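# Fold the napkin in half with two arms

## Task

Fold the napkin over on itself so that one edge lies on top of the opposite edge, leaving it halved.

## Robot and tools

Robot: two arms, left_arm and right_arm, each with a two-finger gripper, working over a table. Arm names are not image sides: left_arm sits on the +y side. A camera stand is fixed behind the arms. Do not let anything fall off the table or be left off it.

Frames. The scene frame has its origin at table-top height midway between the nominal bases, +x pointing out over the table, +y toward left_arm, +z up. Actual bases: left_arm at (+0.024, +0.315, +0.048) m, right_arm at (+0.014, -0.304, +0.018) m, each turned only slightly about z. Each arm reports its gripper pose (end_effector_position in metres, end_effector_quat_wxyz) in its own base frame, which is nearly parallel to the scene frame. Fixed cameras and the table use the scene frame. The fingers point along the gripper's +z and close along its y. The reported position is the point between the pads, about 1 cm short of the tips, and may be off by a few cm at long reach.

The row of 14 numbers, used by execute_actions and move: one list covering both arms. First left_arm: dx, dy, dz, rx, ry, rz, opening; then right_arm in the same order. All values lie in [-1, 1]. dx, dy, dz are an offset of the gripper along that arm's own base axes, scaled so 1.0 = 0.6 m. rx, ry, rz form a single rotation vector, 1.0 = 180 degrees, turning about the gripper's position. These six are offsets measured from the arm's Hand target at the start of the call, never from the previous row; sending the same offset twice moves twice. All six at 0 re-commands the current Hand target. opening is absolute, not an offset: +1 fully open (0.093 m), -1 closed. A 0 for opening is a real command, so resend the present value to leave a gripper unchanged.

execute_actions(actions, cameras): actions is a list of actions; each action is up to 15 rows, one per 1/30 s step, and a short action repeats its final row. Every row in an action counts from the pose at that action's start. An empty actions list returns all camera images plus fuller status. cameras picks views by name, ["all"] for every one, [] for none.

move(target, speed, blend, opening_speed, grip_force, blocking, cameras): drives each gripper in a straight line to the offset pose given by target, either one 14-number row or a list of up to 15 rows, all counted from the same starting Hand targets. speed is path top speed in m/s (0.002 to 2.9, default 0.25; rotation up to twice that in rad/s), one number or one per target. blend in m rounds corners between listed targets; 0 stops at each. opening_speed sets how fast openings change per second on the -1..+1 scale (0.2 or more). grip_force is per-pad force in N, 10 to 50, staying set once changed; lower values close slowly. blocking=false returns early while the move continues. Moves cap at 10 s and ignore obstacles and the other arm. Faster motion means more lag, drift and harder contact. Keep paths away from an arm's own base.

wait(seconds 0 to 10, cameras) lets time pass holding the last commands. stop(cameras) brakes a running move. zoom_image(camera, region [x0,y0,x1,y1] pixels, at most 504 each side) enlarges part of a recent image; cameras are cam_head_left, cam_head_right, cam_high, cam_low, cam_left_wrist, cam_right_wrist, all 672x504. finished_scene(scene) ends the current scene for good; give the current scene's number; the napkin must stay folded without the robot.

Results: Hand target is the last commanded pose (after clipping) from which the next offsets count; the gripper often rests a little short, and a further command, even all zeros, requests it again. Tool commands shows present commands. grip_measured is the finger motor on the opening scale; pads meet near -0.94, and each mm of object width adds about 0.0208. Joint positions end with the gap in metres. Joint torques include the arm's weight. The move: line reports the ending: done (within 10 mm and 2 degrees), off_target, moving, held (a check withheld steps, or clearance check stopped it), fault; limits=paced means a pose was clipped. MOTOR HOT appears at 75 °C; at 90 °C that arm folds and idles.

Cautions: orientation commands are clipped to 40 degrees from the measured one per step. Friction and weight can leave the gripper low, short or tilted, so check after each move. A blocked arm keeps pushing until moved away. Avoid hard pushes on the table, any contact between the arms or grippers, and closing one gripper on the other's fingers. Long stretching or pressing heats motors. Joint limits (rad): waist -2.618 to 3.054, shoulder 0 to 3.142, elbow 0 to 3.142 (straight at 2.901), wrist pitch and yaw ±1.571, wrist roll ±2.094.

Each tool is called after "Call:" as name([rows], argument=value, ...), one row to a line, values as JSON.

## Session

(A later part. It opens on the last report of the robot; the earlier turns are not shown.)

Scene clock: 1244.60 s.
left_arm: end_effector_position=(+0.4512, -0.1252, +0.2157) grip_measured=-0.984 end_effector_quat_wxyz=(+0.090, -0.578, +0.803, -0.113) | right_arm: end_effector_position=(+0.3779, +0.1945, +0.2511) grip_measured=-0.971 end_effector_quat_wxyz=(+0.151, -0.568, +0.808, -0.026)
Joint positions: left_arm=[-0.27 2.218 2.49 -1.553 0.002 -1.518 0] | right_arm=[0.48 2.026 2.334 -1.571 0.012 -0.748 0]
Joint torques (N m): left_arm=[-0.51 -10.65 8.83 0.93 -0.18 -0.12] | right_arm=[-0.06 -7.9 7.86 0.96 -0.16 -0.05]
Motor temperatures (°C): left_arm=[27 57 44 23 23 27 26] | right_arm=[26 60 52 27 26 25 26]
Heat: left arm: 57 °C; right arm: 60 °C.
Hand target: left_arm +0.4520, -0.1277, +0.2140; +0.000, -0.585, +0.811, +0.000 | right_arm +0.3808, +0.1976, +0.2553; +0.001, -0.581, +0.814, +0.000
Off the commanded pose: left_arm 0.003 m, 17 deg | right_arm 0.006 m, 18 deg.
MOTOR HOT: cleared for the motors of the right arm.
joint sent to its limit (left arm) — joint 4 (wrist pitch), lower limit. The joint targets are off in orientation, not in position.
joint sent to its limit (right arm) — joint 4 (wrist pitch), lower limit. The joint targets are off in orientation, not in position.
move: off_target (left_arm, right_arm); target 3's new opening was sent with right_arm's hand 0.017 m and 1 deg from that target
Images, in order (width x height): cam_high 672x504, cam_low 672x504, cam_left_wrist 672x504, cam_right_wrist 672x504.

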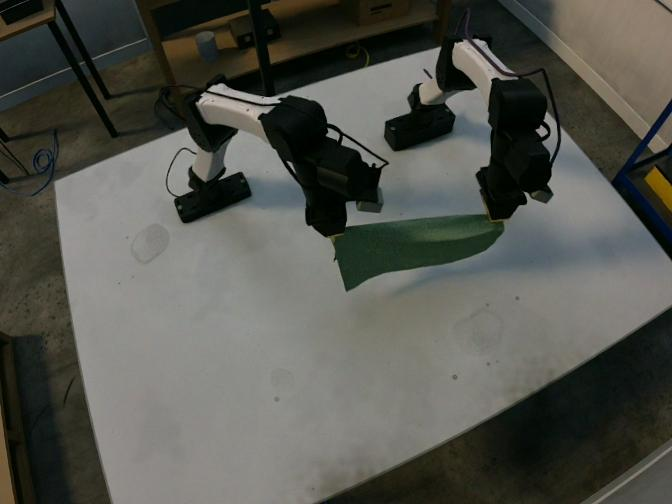

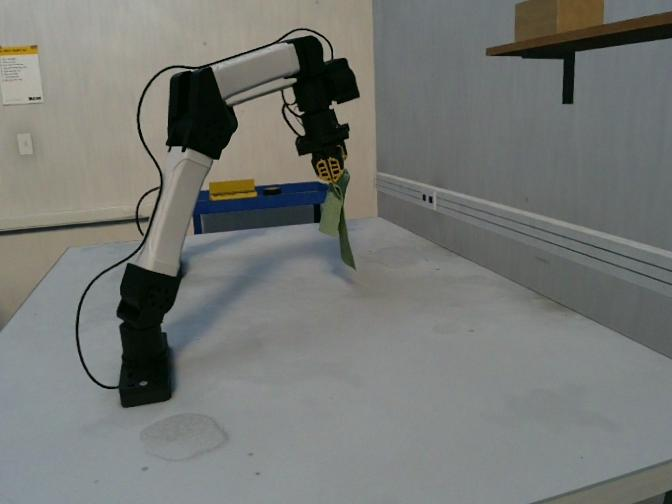

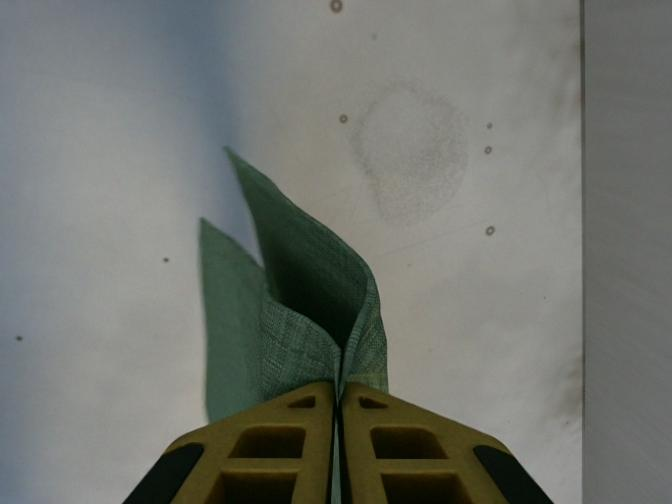

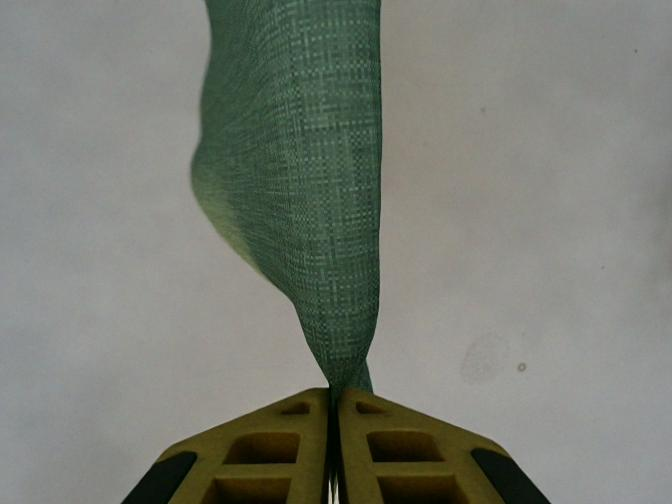

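Call:
move([
  [0,0,-0.098,0,0,0,-1,0,0,-0.1,0,0,0,-1],
  [-0.095,0.031,-0.19,0,0,0,-1,-0.0945,0.0327,-0.192,0,0,0,-1],
  [-0.206,0.0673,-0.297,0,0,0,-1,-0.2048,0.0708,-0.3,0,0,0,-1],
  [-0.285,0.093,-0.383,0,0,0,-1,-0.2835,0.0982,-0.389,0,0,0,-1],
  [-0.301,0.0983,-0.42,0,0,0,-1,-0.2993,0.1037,-0.4255,0,0,0,-1],
  [-0.301,0.0983,-0.42,0,0,0,-0.2,-0.2993,0.1037,-0.4255,0,0,0,-0.2],
  [-0.301,0.0983,-0.26,0,0,0,-0.2,-0.2993,0.1037,-0.26,0,0,0,-0.2],
  [-0.29,0.2,-0.15,0,0,0,-0.2,-0.268,-0.146,-0.18,0,0,0,-0.2],
], speed=[0.12,0.15,0.15,0.12,0.1,0.1,0.12,0.25], blend=[0.015,0.03,0.03,0.02,0,0,0.02,0], cameras=["cam_low","cam_high","cam_head_left"])

Call:
zoom_image(camera="cam_high", region=[315, 170, 525, 330])

Call:
zoom_image(camera="cam_head_left", region=[210, 190, 420, 345])

Scene clock: 1269.87 s.
left_arm: end_effector_position=(+0.2753, -0.0093, +0.1137) grip_measured=-0.203 end_effector_quat_wxyz=(-0.010, -0.589, +0.808, +0.007) | right_arm: end_effector_position=(+0.2237, +0.1121, +0.1434) grip_measured=-0.202 end_effector_quat_wxyz=(-0.005, -0.577, +0.817, -0.001)
Joint positions: left_arm=[-0.033 1.609 1.285 -1.271 0.002 -1.292 0.035] | right_arm=[0.467 1.496 1.292 -1.376 0.004 -0.762 0.036]
Joint torques (N m): left_arm=[0.23 -8.25 9.06 0.17 -0.17 0.05] | right_arm=[-0.2 -6.97 4.75 0.26 -0.1 -0.06]
Motor temperatures (°C): left_arm=[27 58 45 24 23 27 26] | right_arm=[26 62 51 28 26 25 26]
Heat: left arm: 58 °C; right arm: 62 °C.
Hand target: left_arm +0.2780, -0.0077, +0.1240; +0.000, -0.585, +0.811, +0.000 | right_arm +0.2199, +0.1099, +0.1473; +0.001, -0.581, +0.814, +0.000
Off the commanded pose: left_arm 0.011 m, 1 deg | right_arm 0.006 m, 1 deg.
move: off_target (left_arm); blend cut to 0.0122 m at target 4
Images, in order (width x height): cam_head_left 672x504, cam_high 672x504, cam_low 672x504.

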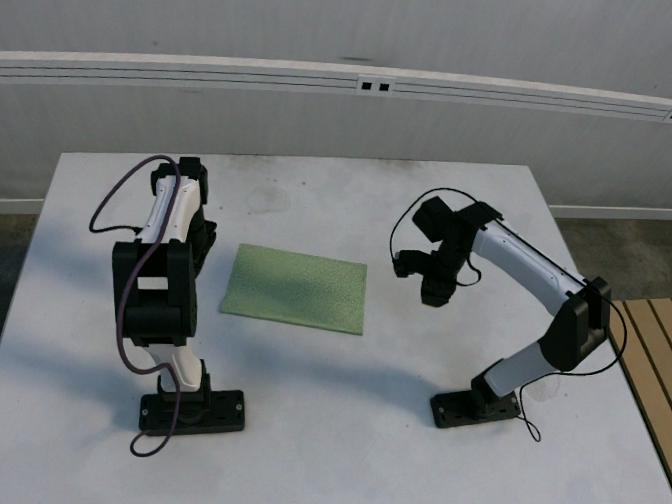

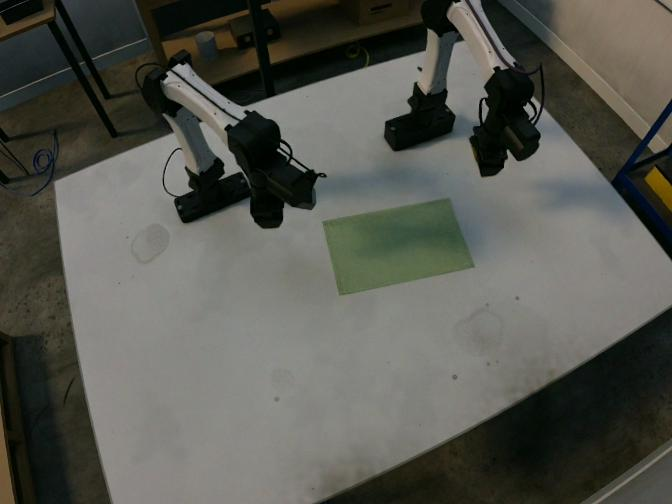

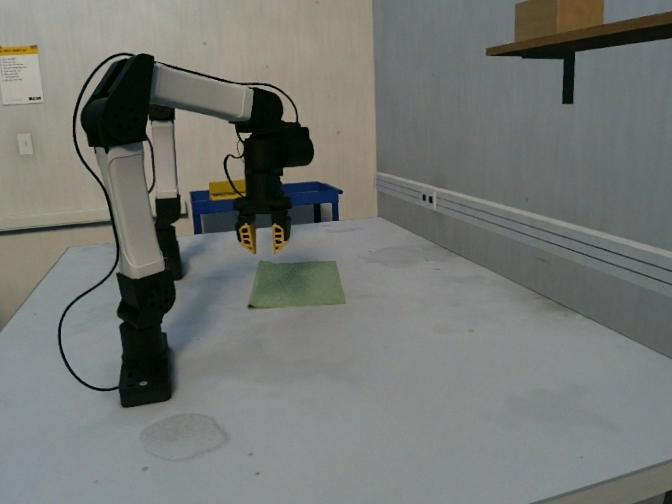

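Scaled by 2.400 from the camera's 672x504 image, which has a finer 960x720 frame.

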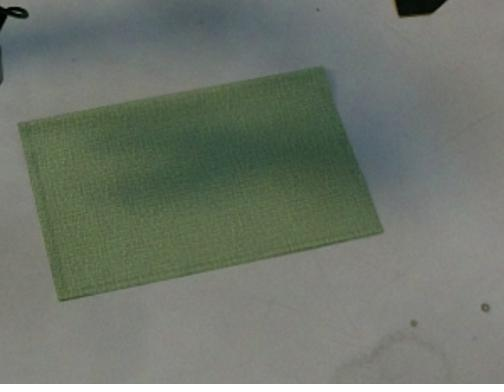

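Scaled by 2.400 from the camera's 672x504 image, which has a finer 960x720 frame.

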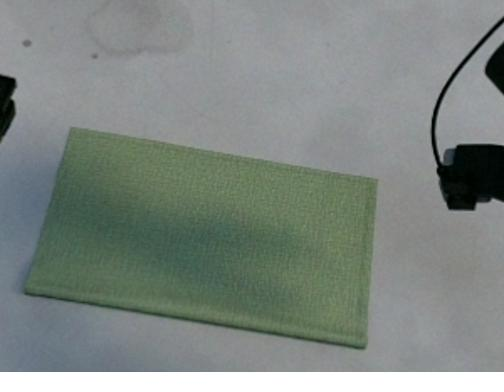

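Call:
move(target=[0.267,-0.2,-0.083,0,0,0,-0.3,0.267,0.143,-0.058,0,0,0,-0.3], speed=0.25, cameras=["cam_left_wrist","cam_right_wrist"])

Call:
zoom_image(camera="cam_left_wrist", region=[0, 150, 400, 400])

Call:
zoom_image(camera="cam_right_wrist", region=[0, 150, 400, 400])

Scene clock: 1280.80 s.
left_arm: end_effector_position=(+0.4368, -0.1272, +0.0760) grip_measured=-0.297 end_effector_quat_wxyz=(+0.002, -0.580, +0.815, -0.004) | right_arm: end_effector_position=(+0.3758, +0.1898, +0.1089) grip_measured=-0.298 end_effector_quat_wxyz=(-0.007, -0.578, +0.816, -0.001)
Joint positions: left_arm=[-0.283 2.324 2.133 -1.37 0.002 -1.519 0.031] | right_arm=[0.469 2.19 2.04 -1.435 0.004 -0.763 0.031]
Joint torques (N m): left_arm=[-0.13 -11.74 9.29 0.25 -0.17 -0.21] | right_arm=[0.62 -9.42 8.43 0.24 -0.1 0.07]
Motor temperatures (°C): left_arm=[27 57 45 23 23 27 26] | right_arm=[26 61 50 27 26 25 26]
Heat: left arm: 57 °C; right arm: 61 °C.
Hand target: left_arm +0.4383, -0.1276, +0.0742; +0.000, -0.585, +0.811, +0.000 | right_arm +0.3802, +0.1957, +0.1125; +0.001, -0.581, +0.814, +0.000
Off the commanded pose: left_arm 0.002 m, 1 deg | right_arm 0.008 m, 1 deg.
move: done
Images, in order (width x height): cam_left_wrist 672x504, cam_right_wrist 672x504.

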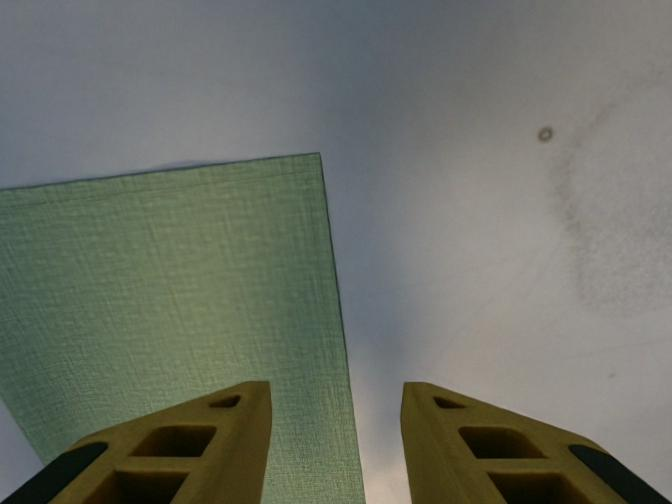

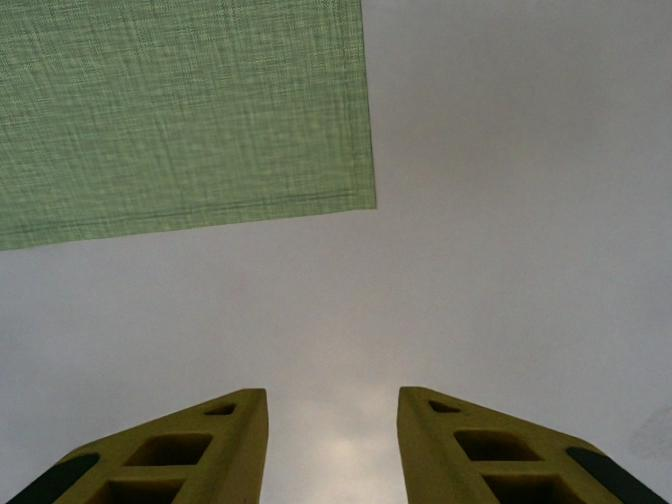

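Scaled by 1.260 from the camera's 672x504 image, which has a finer 960x720 frame.

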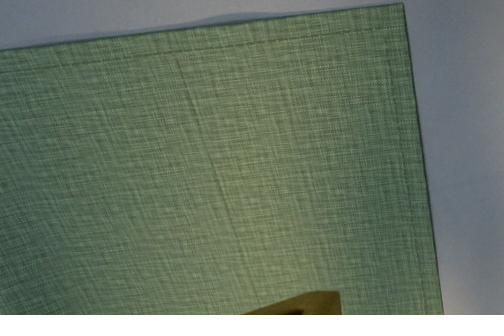

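Scaled by 1.260 from the camera's 672x504 image, which has a finer 960x720 frame.

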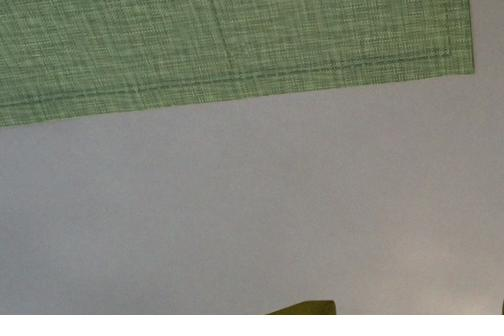

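Call:
move([
  [-0.0012,0.0377,-0.124,0,0,0.0322,-0.3,0.0397,0.0293,-0.121,0,0,0.0294,-0.3],
  [-0.0012,0.0377,-0.2103,0,0,0.0322,-0.3,0.0397,0.0293,-0.2225,0,0,0.0294,-0.3],
  [-0.0012,0.0377,-0.2103,0,0,0.0322,-1,0.0397,0.0293,-0.2225,0,0,0.0294,-1],
  [-0.0012,0.0377,-0.09,0,0,0.0322,-1,0.0397,0.0293,-0.096,0,0,0.0294,-1],
], speed=[0.2,0.07,0.1,0.1], opening_speed=0.8, blend=[0.01,0,0,0], cameras=["cam_left_wrist","cam_right_wrist"])

Scene clock: 1336.97 s.
left_arm: end_effector_position=(+0.4318, -0.1050, +0.0026) grip_measured=-0.984 end_effector_quat_wxyz=(-0.011, -0.620, +0.785, +0.013) | right_arm: end_effector_position=(+0.3955, +0.2096, +0.0334) grip_measured=-0.972 end_effector_quat_wxyz=(-0.025, -0.613, +0.790, +0.006)
Joint positions: left_arm=[-0.238 2.355 1.893 -1.142 0.002 -1.574 0] | right_arm=[0.486 2.369 2.04 -1.294 -0.003 -0.835 0]
Joint torques (N m): left_arm=[0.02 -15.76 8.69 0.13 -0.17 -0.19] | right_arm=[0.08 -14.04 8.25 0.1 -0.03 -0.05]
Motor temperatures (°C): left_arm=[27 61 49 23 23 27 26] | right_arm=[26 65 54 27 26 25 26]
Heat: left arm: 61 °C; right arm: 65 °C.
Hand target: left_arm +0.4376, -0.1051, +0.0202; +0.000, -0.625, +0.780, +0.000 | right_arm +0.4040, +0.2135, +0.0550; +0.001, -0.618, +0.786, +0.000
Off the commanded pose: left_arm 0.019 m, 2 deg | right_arm 0.023 m, 3 deg.
move: off_target (left_arm, right_arm); target 3's new opening was sent with right_arm's hand 0.019 m and 1 deg from that target
Images, in order (width x height): cam_left_wrist 672x504, cam_right_wrist 672x504.

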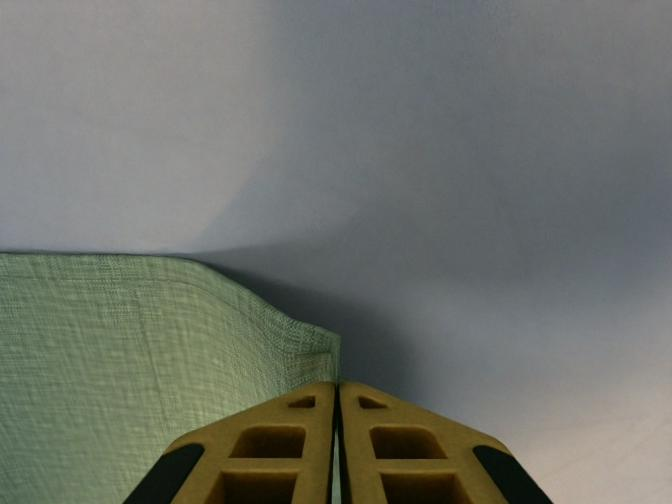

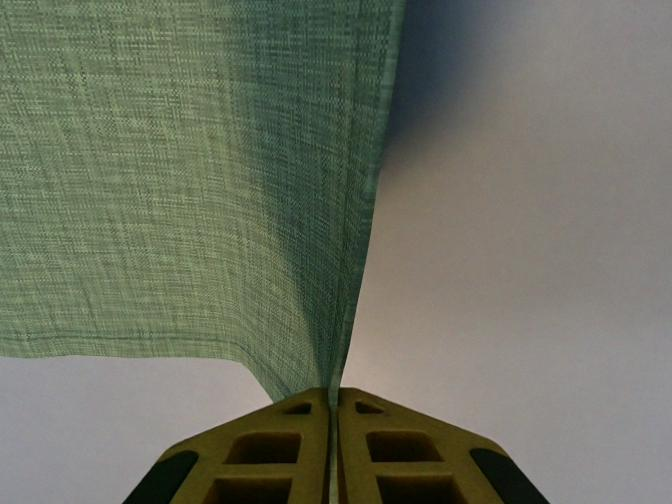

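Call:
move([
  [-0.0862,0.0192,0.148,0,0,0,-1,-0.0957,0.023,0.158,0,0,0,-1],
  [-0.2164,0.048,0.215,0,0,0,-1,-0.2253,0.054,0.225,0,0,0,-1],
  [-0.3547,0.0787,0.182,0,0,0,-1,-0.363,0.0872,0.192,0,0,0,-1],
  [-0.314,0.0697,0.073,0,0,0,-1,-0.3225,0.0773,0.075,0,0,0,-1],
  [-0.2652,0.0588,0.015,0,0,0,-1,-0.2738,0.0657,0.017,0,0,0,-1],
  [-0.2083,0.0462,-0.027,0,0,0,-1,-0.2172,0.0522,-0.025,0,0,0,-1],
  [-0.1728,0.0377,-0.0687,0,0,0,-1,-0.1883,0.0367,-0.067,0,0,0,-1],
  [-0.1728,0.0377,-0.097,0,0,0,-1,-0.1883,0.0367,-0.097,0,0,0,-1],
  [-0.1728,0.0377,-0.097,0,0,0,-0.2,-0.1883,0.0367,-0.097,0,0,0,-0.2],
  [-0.1728,0.0377,0.07,0,0,0,-0.2,-0.1883,0.0367,0.07,0,0,0,-0.2],
], speed=[0.15,0.15,0.15,0.15,0.15,0.15,0.12,0.1,0.1,0.1], blend=[0.03,0.03,0,0.02,0.02,0.015,0.005,0,0,0])

Call:
move(target=[-0.12,0.15,0.08,0,0,0,-0.2,-0.13,-0.2,0.06,0,0,0,-0.2], speed=0.25, cameras=["cam_high","cam_head_left","cam_low"])

Call:
zoom_image(camera="cam_high", region=[315, 170, 495, 305])

Call:
zoom_image(camera="cam_head_left", region=[210, 210, 390, 345])

Scene clock: 1372.60 s.
left_arm: end_effector_position=(+0.3294, -0.0824, +0.0499) grip_measured=-0.203 end_effector_quat_wxyz=(-0.009, -0.623, +0.782, +0.010) | right_arm: end_effector_position=(+0.2824, +0.2306, +0.0722) grip_measured=-0.202 end_effector_quat_wxyz=(-0.035, -0.614, +0.789, +0.001)
Joint positions: left_arm=[-0.244 1.896 1.368 -1.07 0.002 -1.589 0.035] | right_arm=[0.683 2.011 1.618 -1.249 -0.003 -0.639 0.036]
Joint torques (N m): left_arm=[0.02 -11.3 8.62 0.16 -0.17 -0.11] | right_arm=[-0.2 -12.78 8.05 0.11 -0.02 -0.05]
Motor temperatures (°C): left_arm=[27 72 48 23 23 27 26] | right_arm=[26 77 54 27 26 25 26]
Heat: left arm: 72 °C; right arm: 77 °C. Fold the left arm in close to its base, or ease its load, before you think long. Fold the right arm in close to its base, or ease its load, before you think long.
Hand target: left_arm +0.3339, -0.0824, +0.0623; +0.000, -0.625, +0.780, +0.000 | right_arm +0.2910, +0.2354, +0.0969; +0.001, -0.618, +0.786, +0.000
Off the commanded pose: left_arm 0.013 m, 2 deg | right_arm 0.027 m, 4 deg.
MOTOR HOT: joint 2 (shoulder) of the left arm reports 72 °C; the controller's stop level is 90 °C. To cool a motor, set the load down, stop pushing, or move to a pose that needs little force.
MOTOR HOT: joint 2 (shoulder) of the right arm reports 77 °C; the controller's stop level is 90 °C. To cool a motor, set the load down, stop pushing, or move to a pose that needs little force.
move: off_target (left_arm, right_arm)

Scene clock: 1374.00 s.
left_arm: end_effector_position=(+0.2706, +0.0060, +0.1115) grip_measured=-0.203 end_effector_quat_wxyz=(+0.007, -0.629, +0.777, -0.007) | right_arm: end_effector_position=(+0.2172, +0.1194, +0.1320) grip_measured=-0.202 end_effector_quat_wxyz=(+0.001, -0.614, +0.789, +0.001)
Joint positions: left_arm=[0.023 1.551 1.217 -1.217 0.002 -1.337 0.035] | right_arm=[0.501 1.476 1.228 -1.321 -0.002 -0.822 0.036]
Joint torques (N m): left_arm=[0.25 -7.56 5.5 0.3 -0.16 0.03] | right_arm=[-0.31 -6.37 4.29 0.28 -0.04 -0.09]
Motor temperatures (°C): left_arm=[27 72 47 23 23 27 26] | right_arm=[26 77 54 27 26 25 26]
Heat: left arm: 72 °C; right arm: 77 °C. Fold the left arm in close to its base, or ease its load, before you think long. Fold the right arm in close to its base, or ease its load, before you think long.
Hand target: left_arm +0.2619, +0.0075, +0.1103; +0.000, -0.625, +0.780, +0.000 | right_arm +0.2130, +0.1154, +0.1330; +0.001, -0.618, +0.786, +0.000
Off the commanded pose: left_arm 0.009 m, 1 deg | right_arm 0.006 m, 1 deg.
MOTOR HOT: still on. Joint 2 (shoulder) of the left arm reports 72 °C.
MOTOR HOT: still on. Joint 2 (shoulder) of the right arm reports 77 °C.
move: done
Images, in order (width x height): cam_head_left 672x504, cam_high 672x504, cam_low 672x504.

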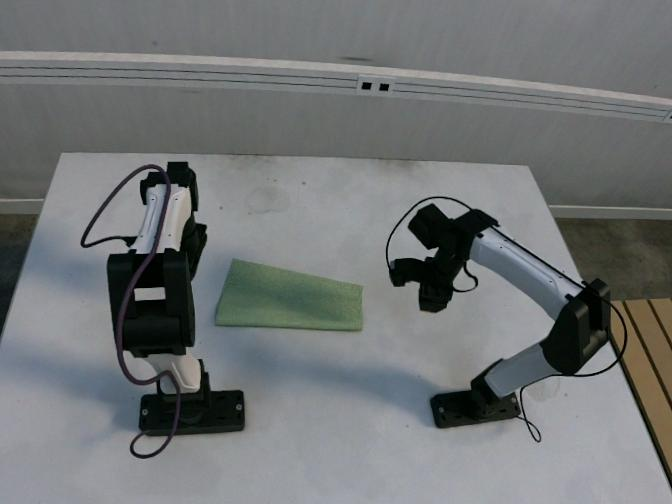

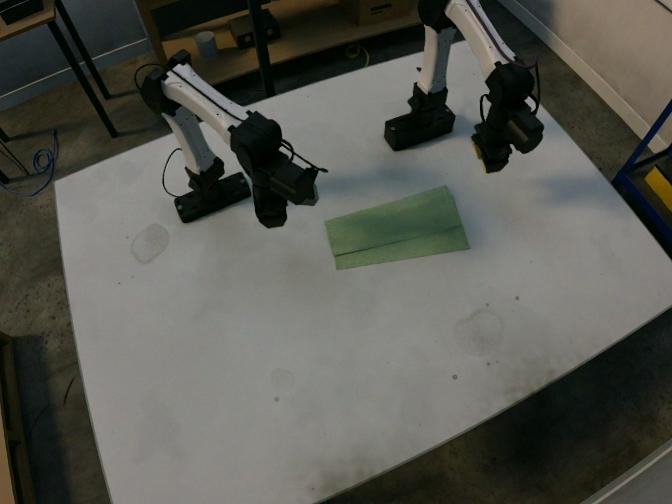

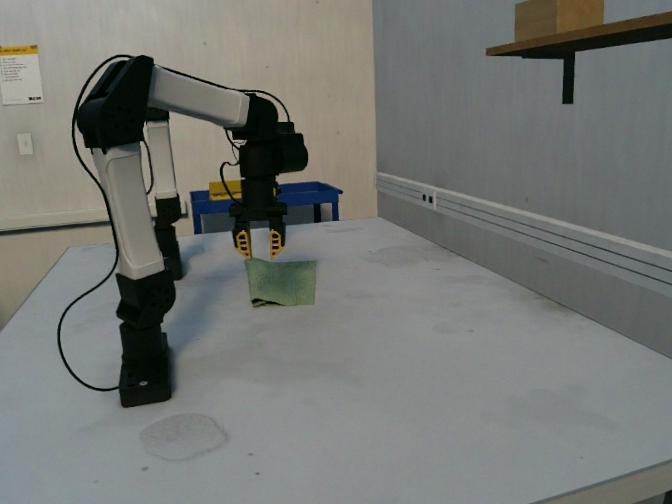

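Scaled by 2.800 from the camera's 672x504 image, which has a finer 960x720 frame.

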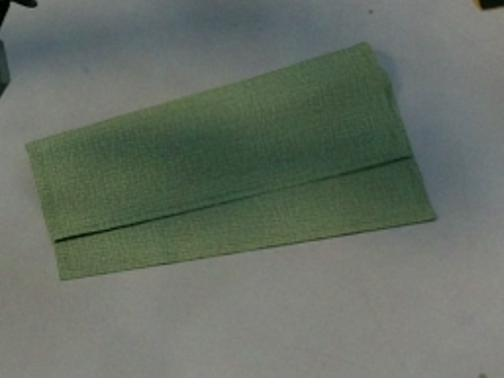

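Scaled by 2.800 from the camera's 672x504 image, which has a finer 960x720 frame.

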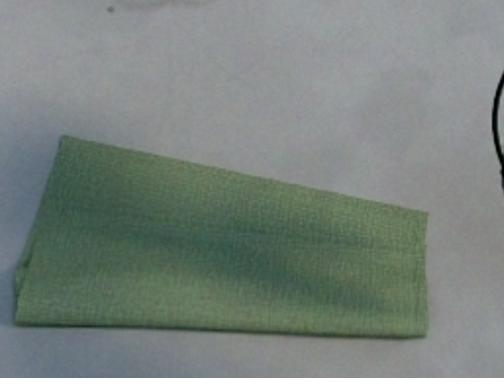

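Call:
move(target=[0.0817,-0.154,-0.067,0,0,0,-0.3,0.12,0.203,-0.047,0,0,0,-0.3], speed=0.25, cameras=["cam_left_wrist","cam_right_wrist"])

Scene clock: 1411.90 s.
left_arm: end_effector_position=(+0.3005, -0.0817, +0.0675) grip_measured=-0.297 end_effector_quat_wxyz=(-0.010, -0.621, +0.784, +0.010) | right_arm: end_effector_position=(+0.2788, +0.2320, +0.0991) grip_measured=-0.298 end_effector_quat_wxyz=(-0.009, -0.623, +0.783, +0.001)
Joint positions: left_arm=[-0.264 1.776 1.286 -1.11 0.004 -1.602 0.031] | right_arm=[0.693 1.94 1.628 -1.276 -0.002 -0.651 0.031]
Joint torques (N m): left_arm=[-0.35 -7.39 8.98 0.51 -0.18 -0.19] | right_arm=[0.17 -7.75 8.43 0.22 -0.04 0.21]
Motor temperatures (°C): left_arm=[27 58 44 23 23 27 26] | right_arm=[26 65 49 27 26 25 26]
Heat: left arm: 58 °C; right arm: 65 °C.
Hand target: left_arm +0.3109, -0.0849, +0.0700; +0.000, -0.625, +0.780, +0.000 | right_arm +0.2849, +0.2371, +0.1046; +0.001, -0.618, +0.786, +0.000
Off the commanded pose: left_arm 0.011 m, 2 deg | right_arm 0.010 m, 1 deg.
MOTOR HOT: cleared for the motors of the left arm.
MOTOR HOT: cleared for the motors of the right arm.
move: off_target (left_arm)
Images, in order (width x height): cam_left_wrist 672x504, cam_right_wrist 672x504.

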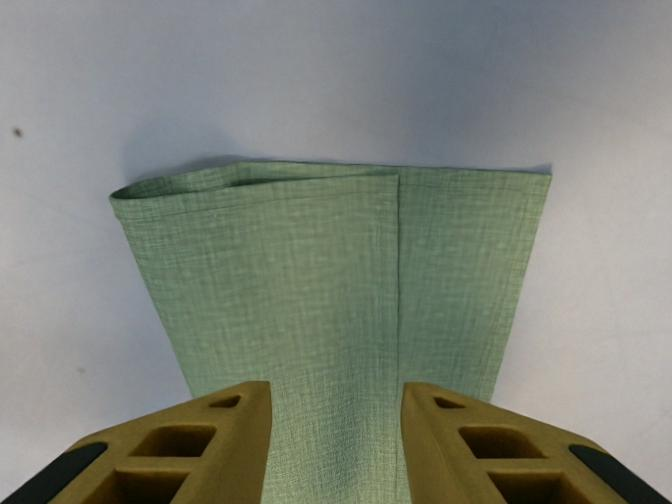

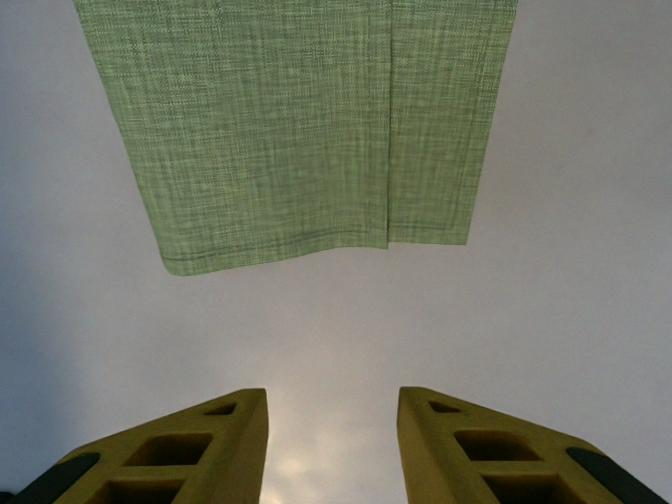

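Call:
execute_actions(actions=[], cameras=["cam_low"])

Call:
zoom_image(camera="cam_low", region=[225, 230, 345, 320])

Scene clock: 1427.60 s.
left_arm: end_effector_position=(+0.3005, -0.0817, +0.0675) grip_measured=-0.297 end_effector_quat_wxyz=(-0.010, -0.621, +0.784, +0.010) | right_arm: end_effector_position=(+0.2788, +0.2320, +0.0991) grip_measured=-0.298 end_effector_quat_wxyz=(-0.009, -0.623, +0.783, +0.001)
Joint positions: left_arm=[-0.264 1.776 1.286 -1.11 0.004 -1.603 0.031] | right_arm=[0.693 1.94 1.628 -1.276 -0.002 -0.651 0.031]
Joint velocities: within noise
Joint torques (N m): left_arm=[-0.32 -7.41 8.99 0.51 -0.18 -0.2] | right_arm=[0.14 -7.77 8.42 0.24 -0.04 0.2]
Motor temperatures (°C): left_arm=[27 55 46 23 23 27 26] | right_arm=[26 65 49 27 26 25 26]
Heat: left arm: 55 °C; right arm: 65 °C.
Hand target: left_arm +0.3109, -0.0849, +0.0700; +0.000, -0.625, +0.780, +0.000 | right_arm +0.2850, +0.2372, +0.1046; +0.001, -0.618, +0.786, +0.000
Tool commands: left_gripper/opening=-0.3 right_gripper/opening=-0.3
Off the commanded pose: left_arm 0.011 m, 2 deg | right_arm 0.010 m, 1 deg.
Images, in order (width x height): cam_low 672x504.

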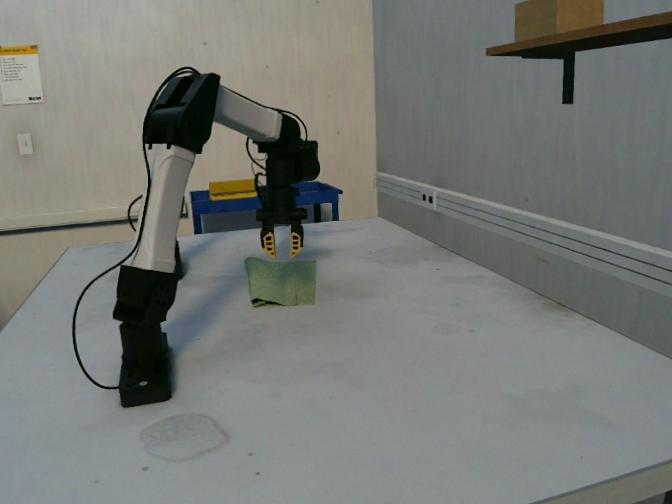

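Scaled by 4.200 from the camera's 672x504 image, which has a finer 960x720 frame.

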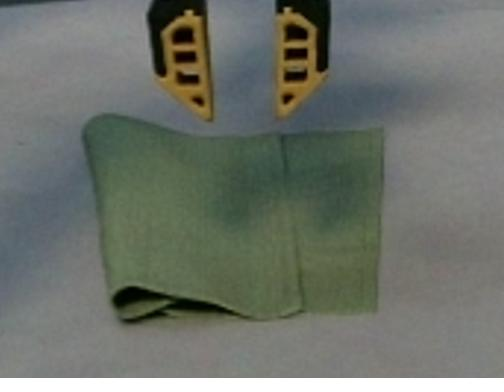

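Call:
move([
  [0.1325,-0.0083,-0.125,0,0,0,-0.4,0.0947,-0.0025,-0.1243,0,0,0,-0.4],
  [0.1325,-0.0083,-0.2033,0,0,0,-0.4,0.0947,-0.0025,-0.2093,0,0,0,-0.4],
  [0.1325,-0.0083,-0.2033,0,0,0,-1,0.0947,-0.0025,-0.2093,0,0,0,-1],
  [0.1325,-0.0083,-0.11,0,0,0,-1,0.0947,-0.0025,-0.11,0,0,0,-1],
], speed=[0.2,0.1,0.1,0.1], opening_speed=0.8, cameras=["cam_left_wrist","cam_right_wrist","cam_high","cam_head_left"])

Scene clock: 1595.20 s.
left_arm: end_effector_position=(+0.3837, -0.0917, -0.0102) grip_measured=-0.984 end_effector_quat_wxyz=(-0.010, -0.628, +0.778, +0.010) | right_arm: end_effector_position=(+0.3304, +0.2310, +0.0135) grip_measured=-0.972 end_effector_quat_wxyz=(-0.031, -0.613, +0.789, +0.007)
Joint positions: left_arm=[-0.233 2.173 1.53 -0.957 0.004 -1.591 0] | right_arm=[0.606 2.205 1.68 -1.11 -0.01 -0.716 0]
Joint torques (N m): left_arm=[0.38 -13.81 8.25 0.15 -0.19 0.05] | right_arm=[-0.05 -13.9 7.9 0.08 0.03 -0.04]
Motor temperatures (°C): left_arm=[27 50 50 24 23 27 26] | right_arm=[26 65 53 27 26 25 25]
Heat: left arm: 50 °C; right arm: 65 °C.
Hand target: left_arm +0.3904, -0.0898, +0.0040; +0.000, -0.625, +0.780, +0.000 | right_arm +0.3417, +0.2357, +0.0386; +0.001, -0.618, +0.786, +0.000
Off the commanded pose: left_arm 0.016 m, 2 deg | right_arm 0.028 m, 4 deg.
move: off_target (left_arm, right_arm); target 3's new opening was sent with right_arm's hand 0.018 m and 1 deg from that target
Images, in order (width x height): cam_head_left 672x504, cam_high 672x504, cam_left_wrist 672x504, cam_right_wrist 672x504.

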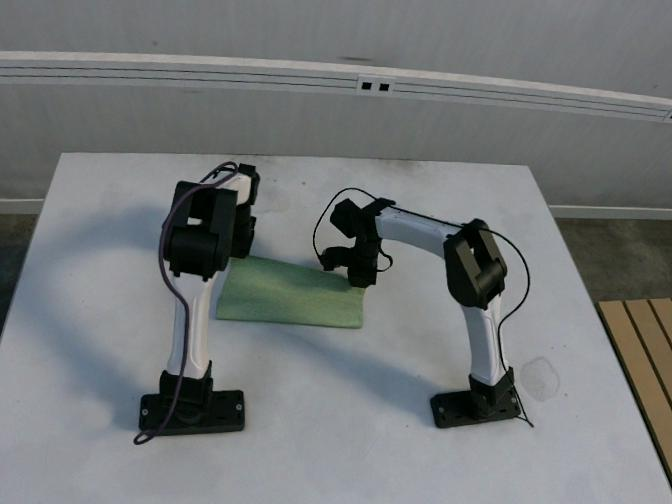

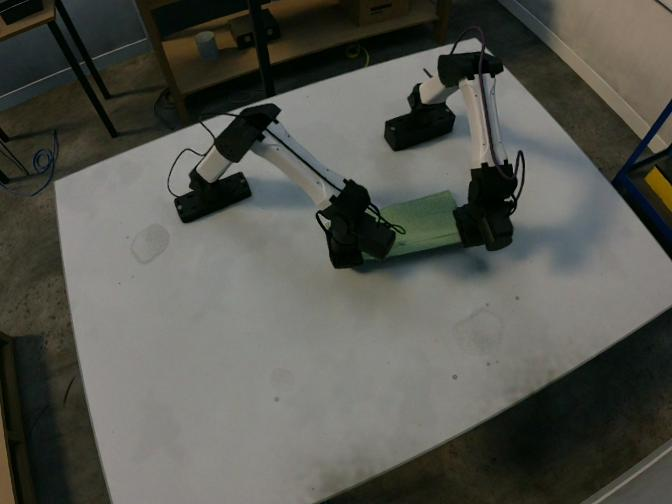

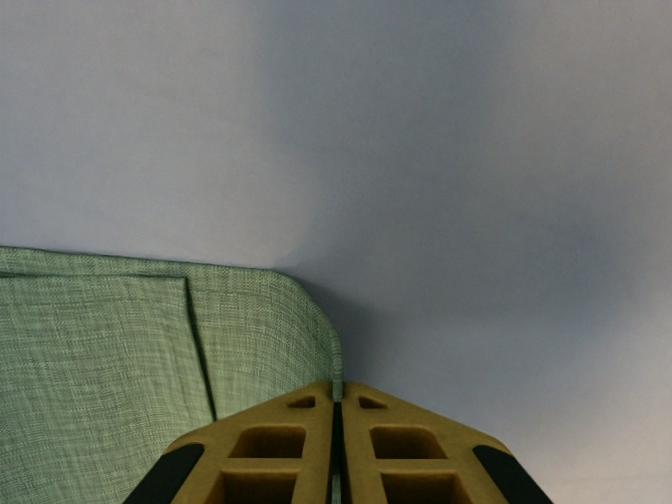

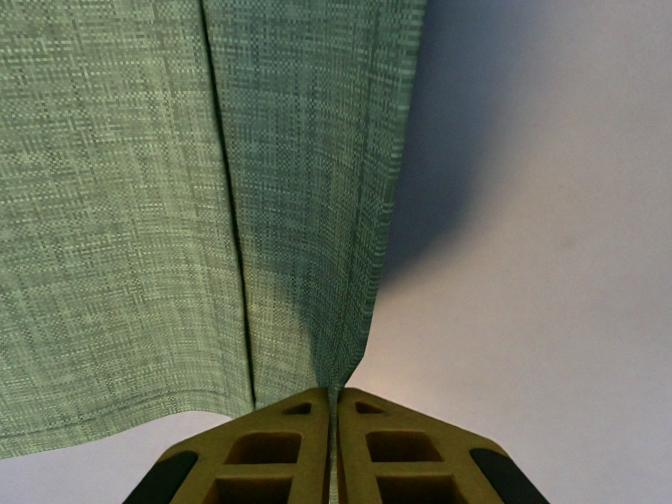

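Call:
move([
  [-0.0488,0.0108,0.15,0,0,0,-1,-0.0486,0.0117,0.149,0,0,0,-1],
  [-0.1627,0.036,0.35,0,0,0,-1,-0.162,0.0388,0.349,0,0,0,-1],
  [-0.2603,0.0576,0.4667,0,0,0,-1,-0.2592,0.0621,0.4667,0,0,0,-1],
  [-0.3579,0.0792,0.525,0,0,0,-1,-0.3564,0.0854,0.523,0,0,0,-1],
], speed=0.2, blend=[0.03,0.03,0.03,0], cameras=["cam_high","cam_head_left","cam_low"])

Scene clock: 1611.57 s.
left_arm: end_effector_position=(+0.1772, -0.0427, +0.3237) grip_measured=-0.984 end_effector_quat_wxyz=(+0.182, -0.599, +0.743, -0.238) | right_arm: end_effector_position=(+0.1276, +0.2906, +0.3358) grip_measured=-0.972 end_effector_quat_wxyz=(+0.218, -0.606, +0.756, +0.116)
Joint positions: left_arm=[-0.233 0.991 1.592 -1.562 0.004 -1.591 0] | right_arm=[1.155 1.558 2.064 -1.579 -0.005 -0.196 0]
Joint torques (N m): left_arm=[-0.36 0.09 4.66 1.72 -0.16 -0.01] | right_arm=[-0.09 -6.5 7.24 1.47 0.02 0.18]
Motor temperatures (°C): left_arm=[27 54 48 24 23 27 26] | right_arm=[26 74 54 27 26 25 26]
Heat: left arm: 54 °C; right arm: 74 °C. Fold the right arm in close to its base, or ease its load, before you think long.
Hand target: left_arm +0.1756, -0.0424, +0.3191; +0.000, -0.625, +0.780, +0.000 | right_arm +0.1278, +0.2869, +0.3525; +0.001, -0.618, +0.786, +0.000
Off the commanded pose: left_arm 0.005 m, 35 deg | right_arm 0.017 m, 28 deg.
MOTOR HOT: joint 2 (shoulder) of the right arm reports 74 °C; the controller's stop level is 90 °C. To cool a motor, set the load down, stop pushing, or move to a pose that needs little force.
joint read past its limit (right arm) — joint 4 (wrist pitch), lower limit.
joint sent to its limit (left arm) — joint 4 (wrist pitch), lower limit. The joint targets are off in orientation, not in position.
joint sent to its limit (right arm) — joint 4 (wrist pitch), lower limit. The joint targets are off in orientation, not in position.
move: off_target (left_arm, right_arm)
Images, in order (width x height): cam_head_left 672x504, cam_high 672x504, cam_low 672x504.

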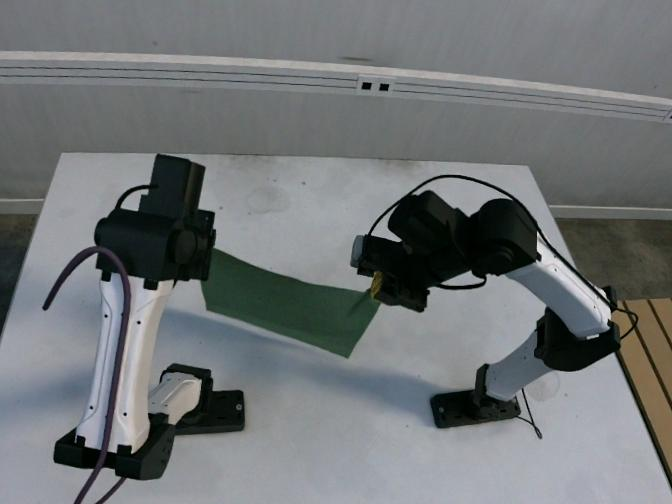

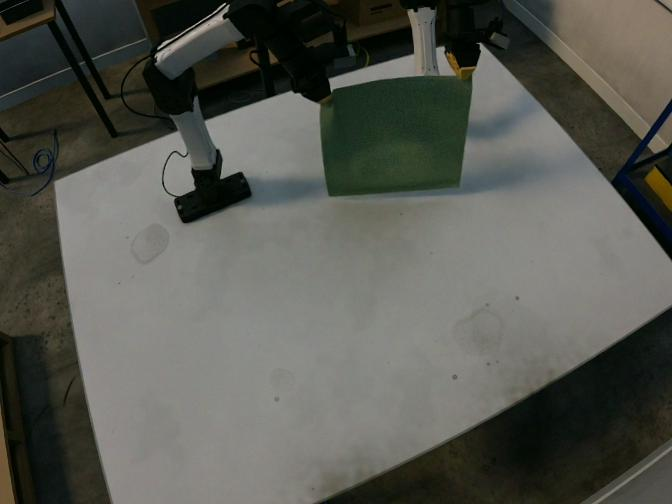

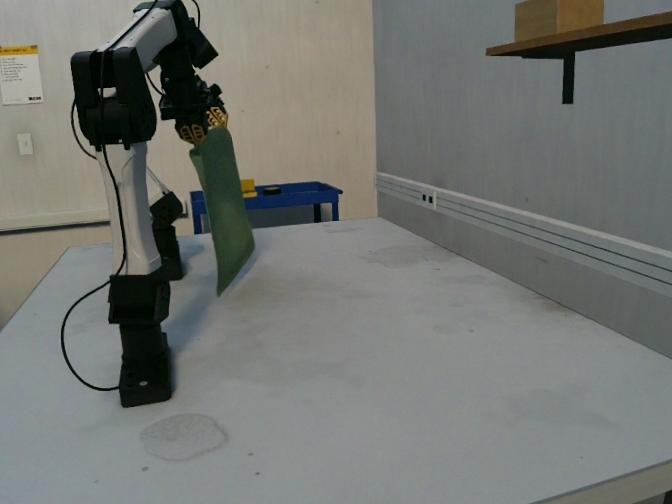

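Call:
move([
  [0.0976,-0.0216,-0.075,0,0,0,-1,0.0972,-0.0233,-0.0708,0,0,0,-1],
  [0.2277,-0.0504,-0.175,0,0,0,-1,0.2268,-0.0544,-0.1708,0,0,0,-1],
  [0.3579,-0.0792,-0.3167,0,0,0,-1,0.3564,-0.0854,-0.3125,0,0,0,-1],
  [0.4555,-0.1008,-0.45,0,0,0,-1,0.4536,-0.1087,-0.4458,0,0,0,-1],
  [0.5205,-0.1152,-0.5417,0,0,0,-1,0.5184,-0.1243,-0.5375,0,0,0,-1],
  [0.5693,-0.126,-0.585,0,0,0,-1,0.567,-0.1359,-0.5808,0,0,0,-1],
  [0.5693,-0.126,-0.585,0,0,0,-0.2,0.567,-0.1359,-0.5808,0,0,0,-0.2],
  [0.5693,-0.126,-0.4918,0,0,0,-0.2,0.567,-0.1359,-0.4875,0,0,0,-0.2],
  [0.244,-0.054,-0.392,0,0,0,-0.2,0.243,-0.0583,-0.3875,0,0,0,-0.2],
], speed=[0.25,0.25,0.25,0.25,0.25,0.15,0.15,0.15,0.3], blend=[0.03,0.03,0.03,0.03,0.01,0,0,0.01,0], cameras=["all"])

Scene clock: 1640.70 s.
left_arm: end_effector_position=(+0.3224, -0.0771, +0.0853) grip_measured=-0.203 end_effector_quat_wxyz=(-0.004, -0.627, +0.779, +0.002) | right_arm: end_effector_position=(+0.2714, +0.2547, +0.1099) grip_measured=-0.202 end_effector_quat_wxyz=(-0.018, -0.625, +0.781, +0.004)
Joint positions: left_arm=[-0.233 1.818 1.411 -1.171 0.004 -1.588 0.035] | right_arm=[0.749 1.995 1.747 -1.358 -0.01 -0.601 0.036]
Joint torques (N m): left_arm=[0.28 -9.63 5.48 0.56 -0.18 0] | right_arm=[-0.36 -12.15 4.34 0.44 0.04 0.23]
Motor temperatures (°C): left_arm=[27 52 45 25 23 27 26] | right_arm=[26 66 54 29 26 25 26]
Heat: left arm: 52 °C; right arm: 66 °C.
Hand target: left_arm +0.3221, -0.0747, +0.0839; +0.000, -0.625, +0.780, +0.000 | right_arm +0.2737, +0.2519, +0.1199; +0.001, -0.618, +0.786, +0.000
Off the commanded pose: left_arm 0.003 m, 0 deg | right_arm 0.011 m, 2 deg.
MOTOR HOT: cleared for the motors of the right arm.
elbow stopped short (left arm): the move would have taken joint 3 (elbow) straighter than the controller allows.
move: off_target (right_arm)

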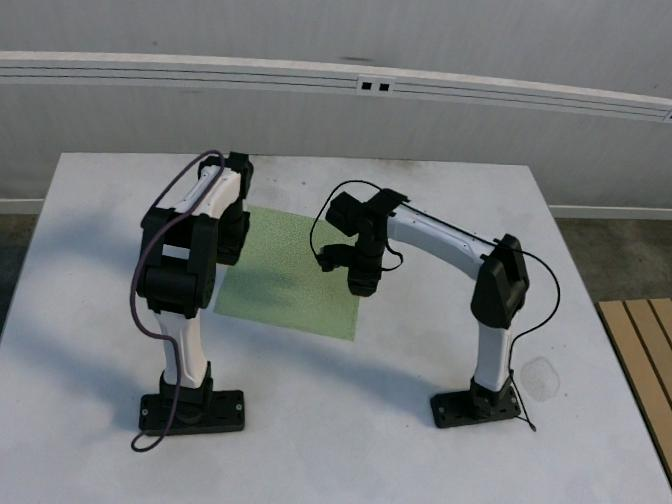

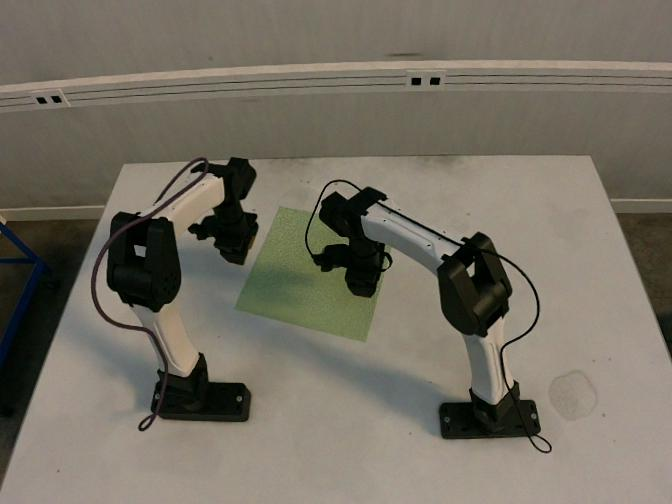

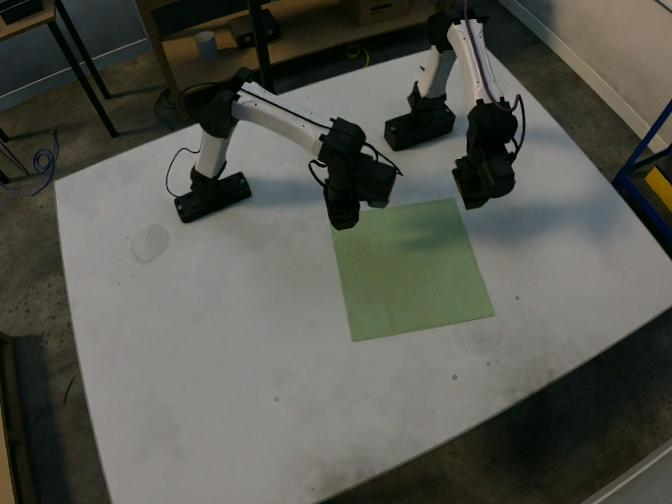

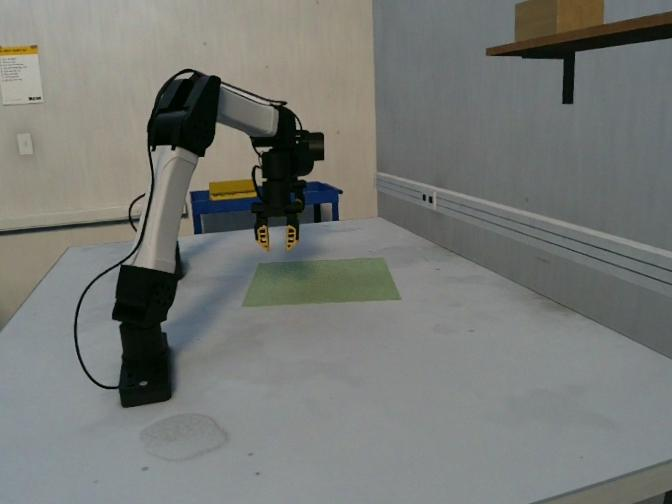

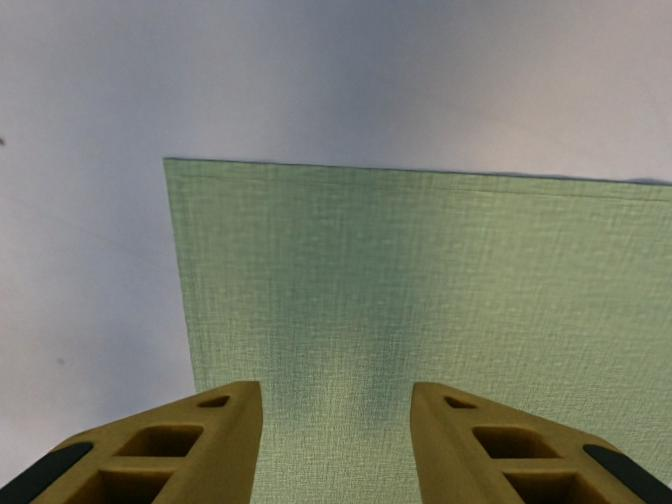

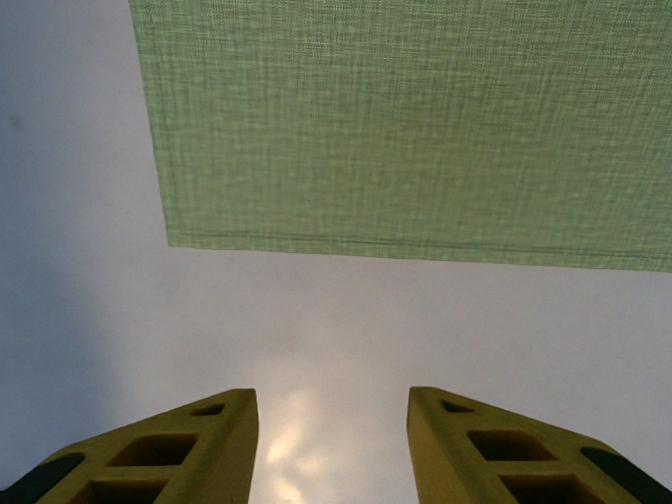

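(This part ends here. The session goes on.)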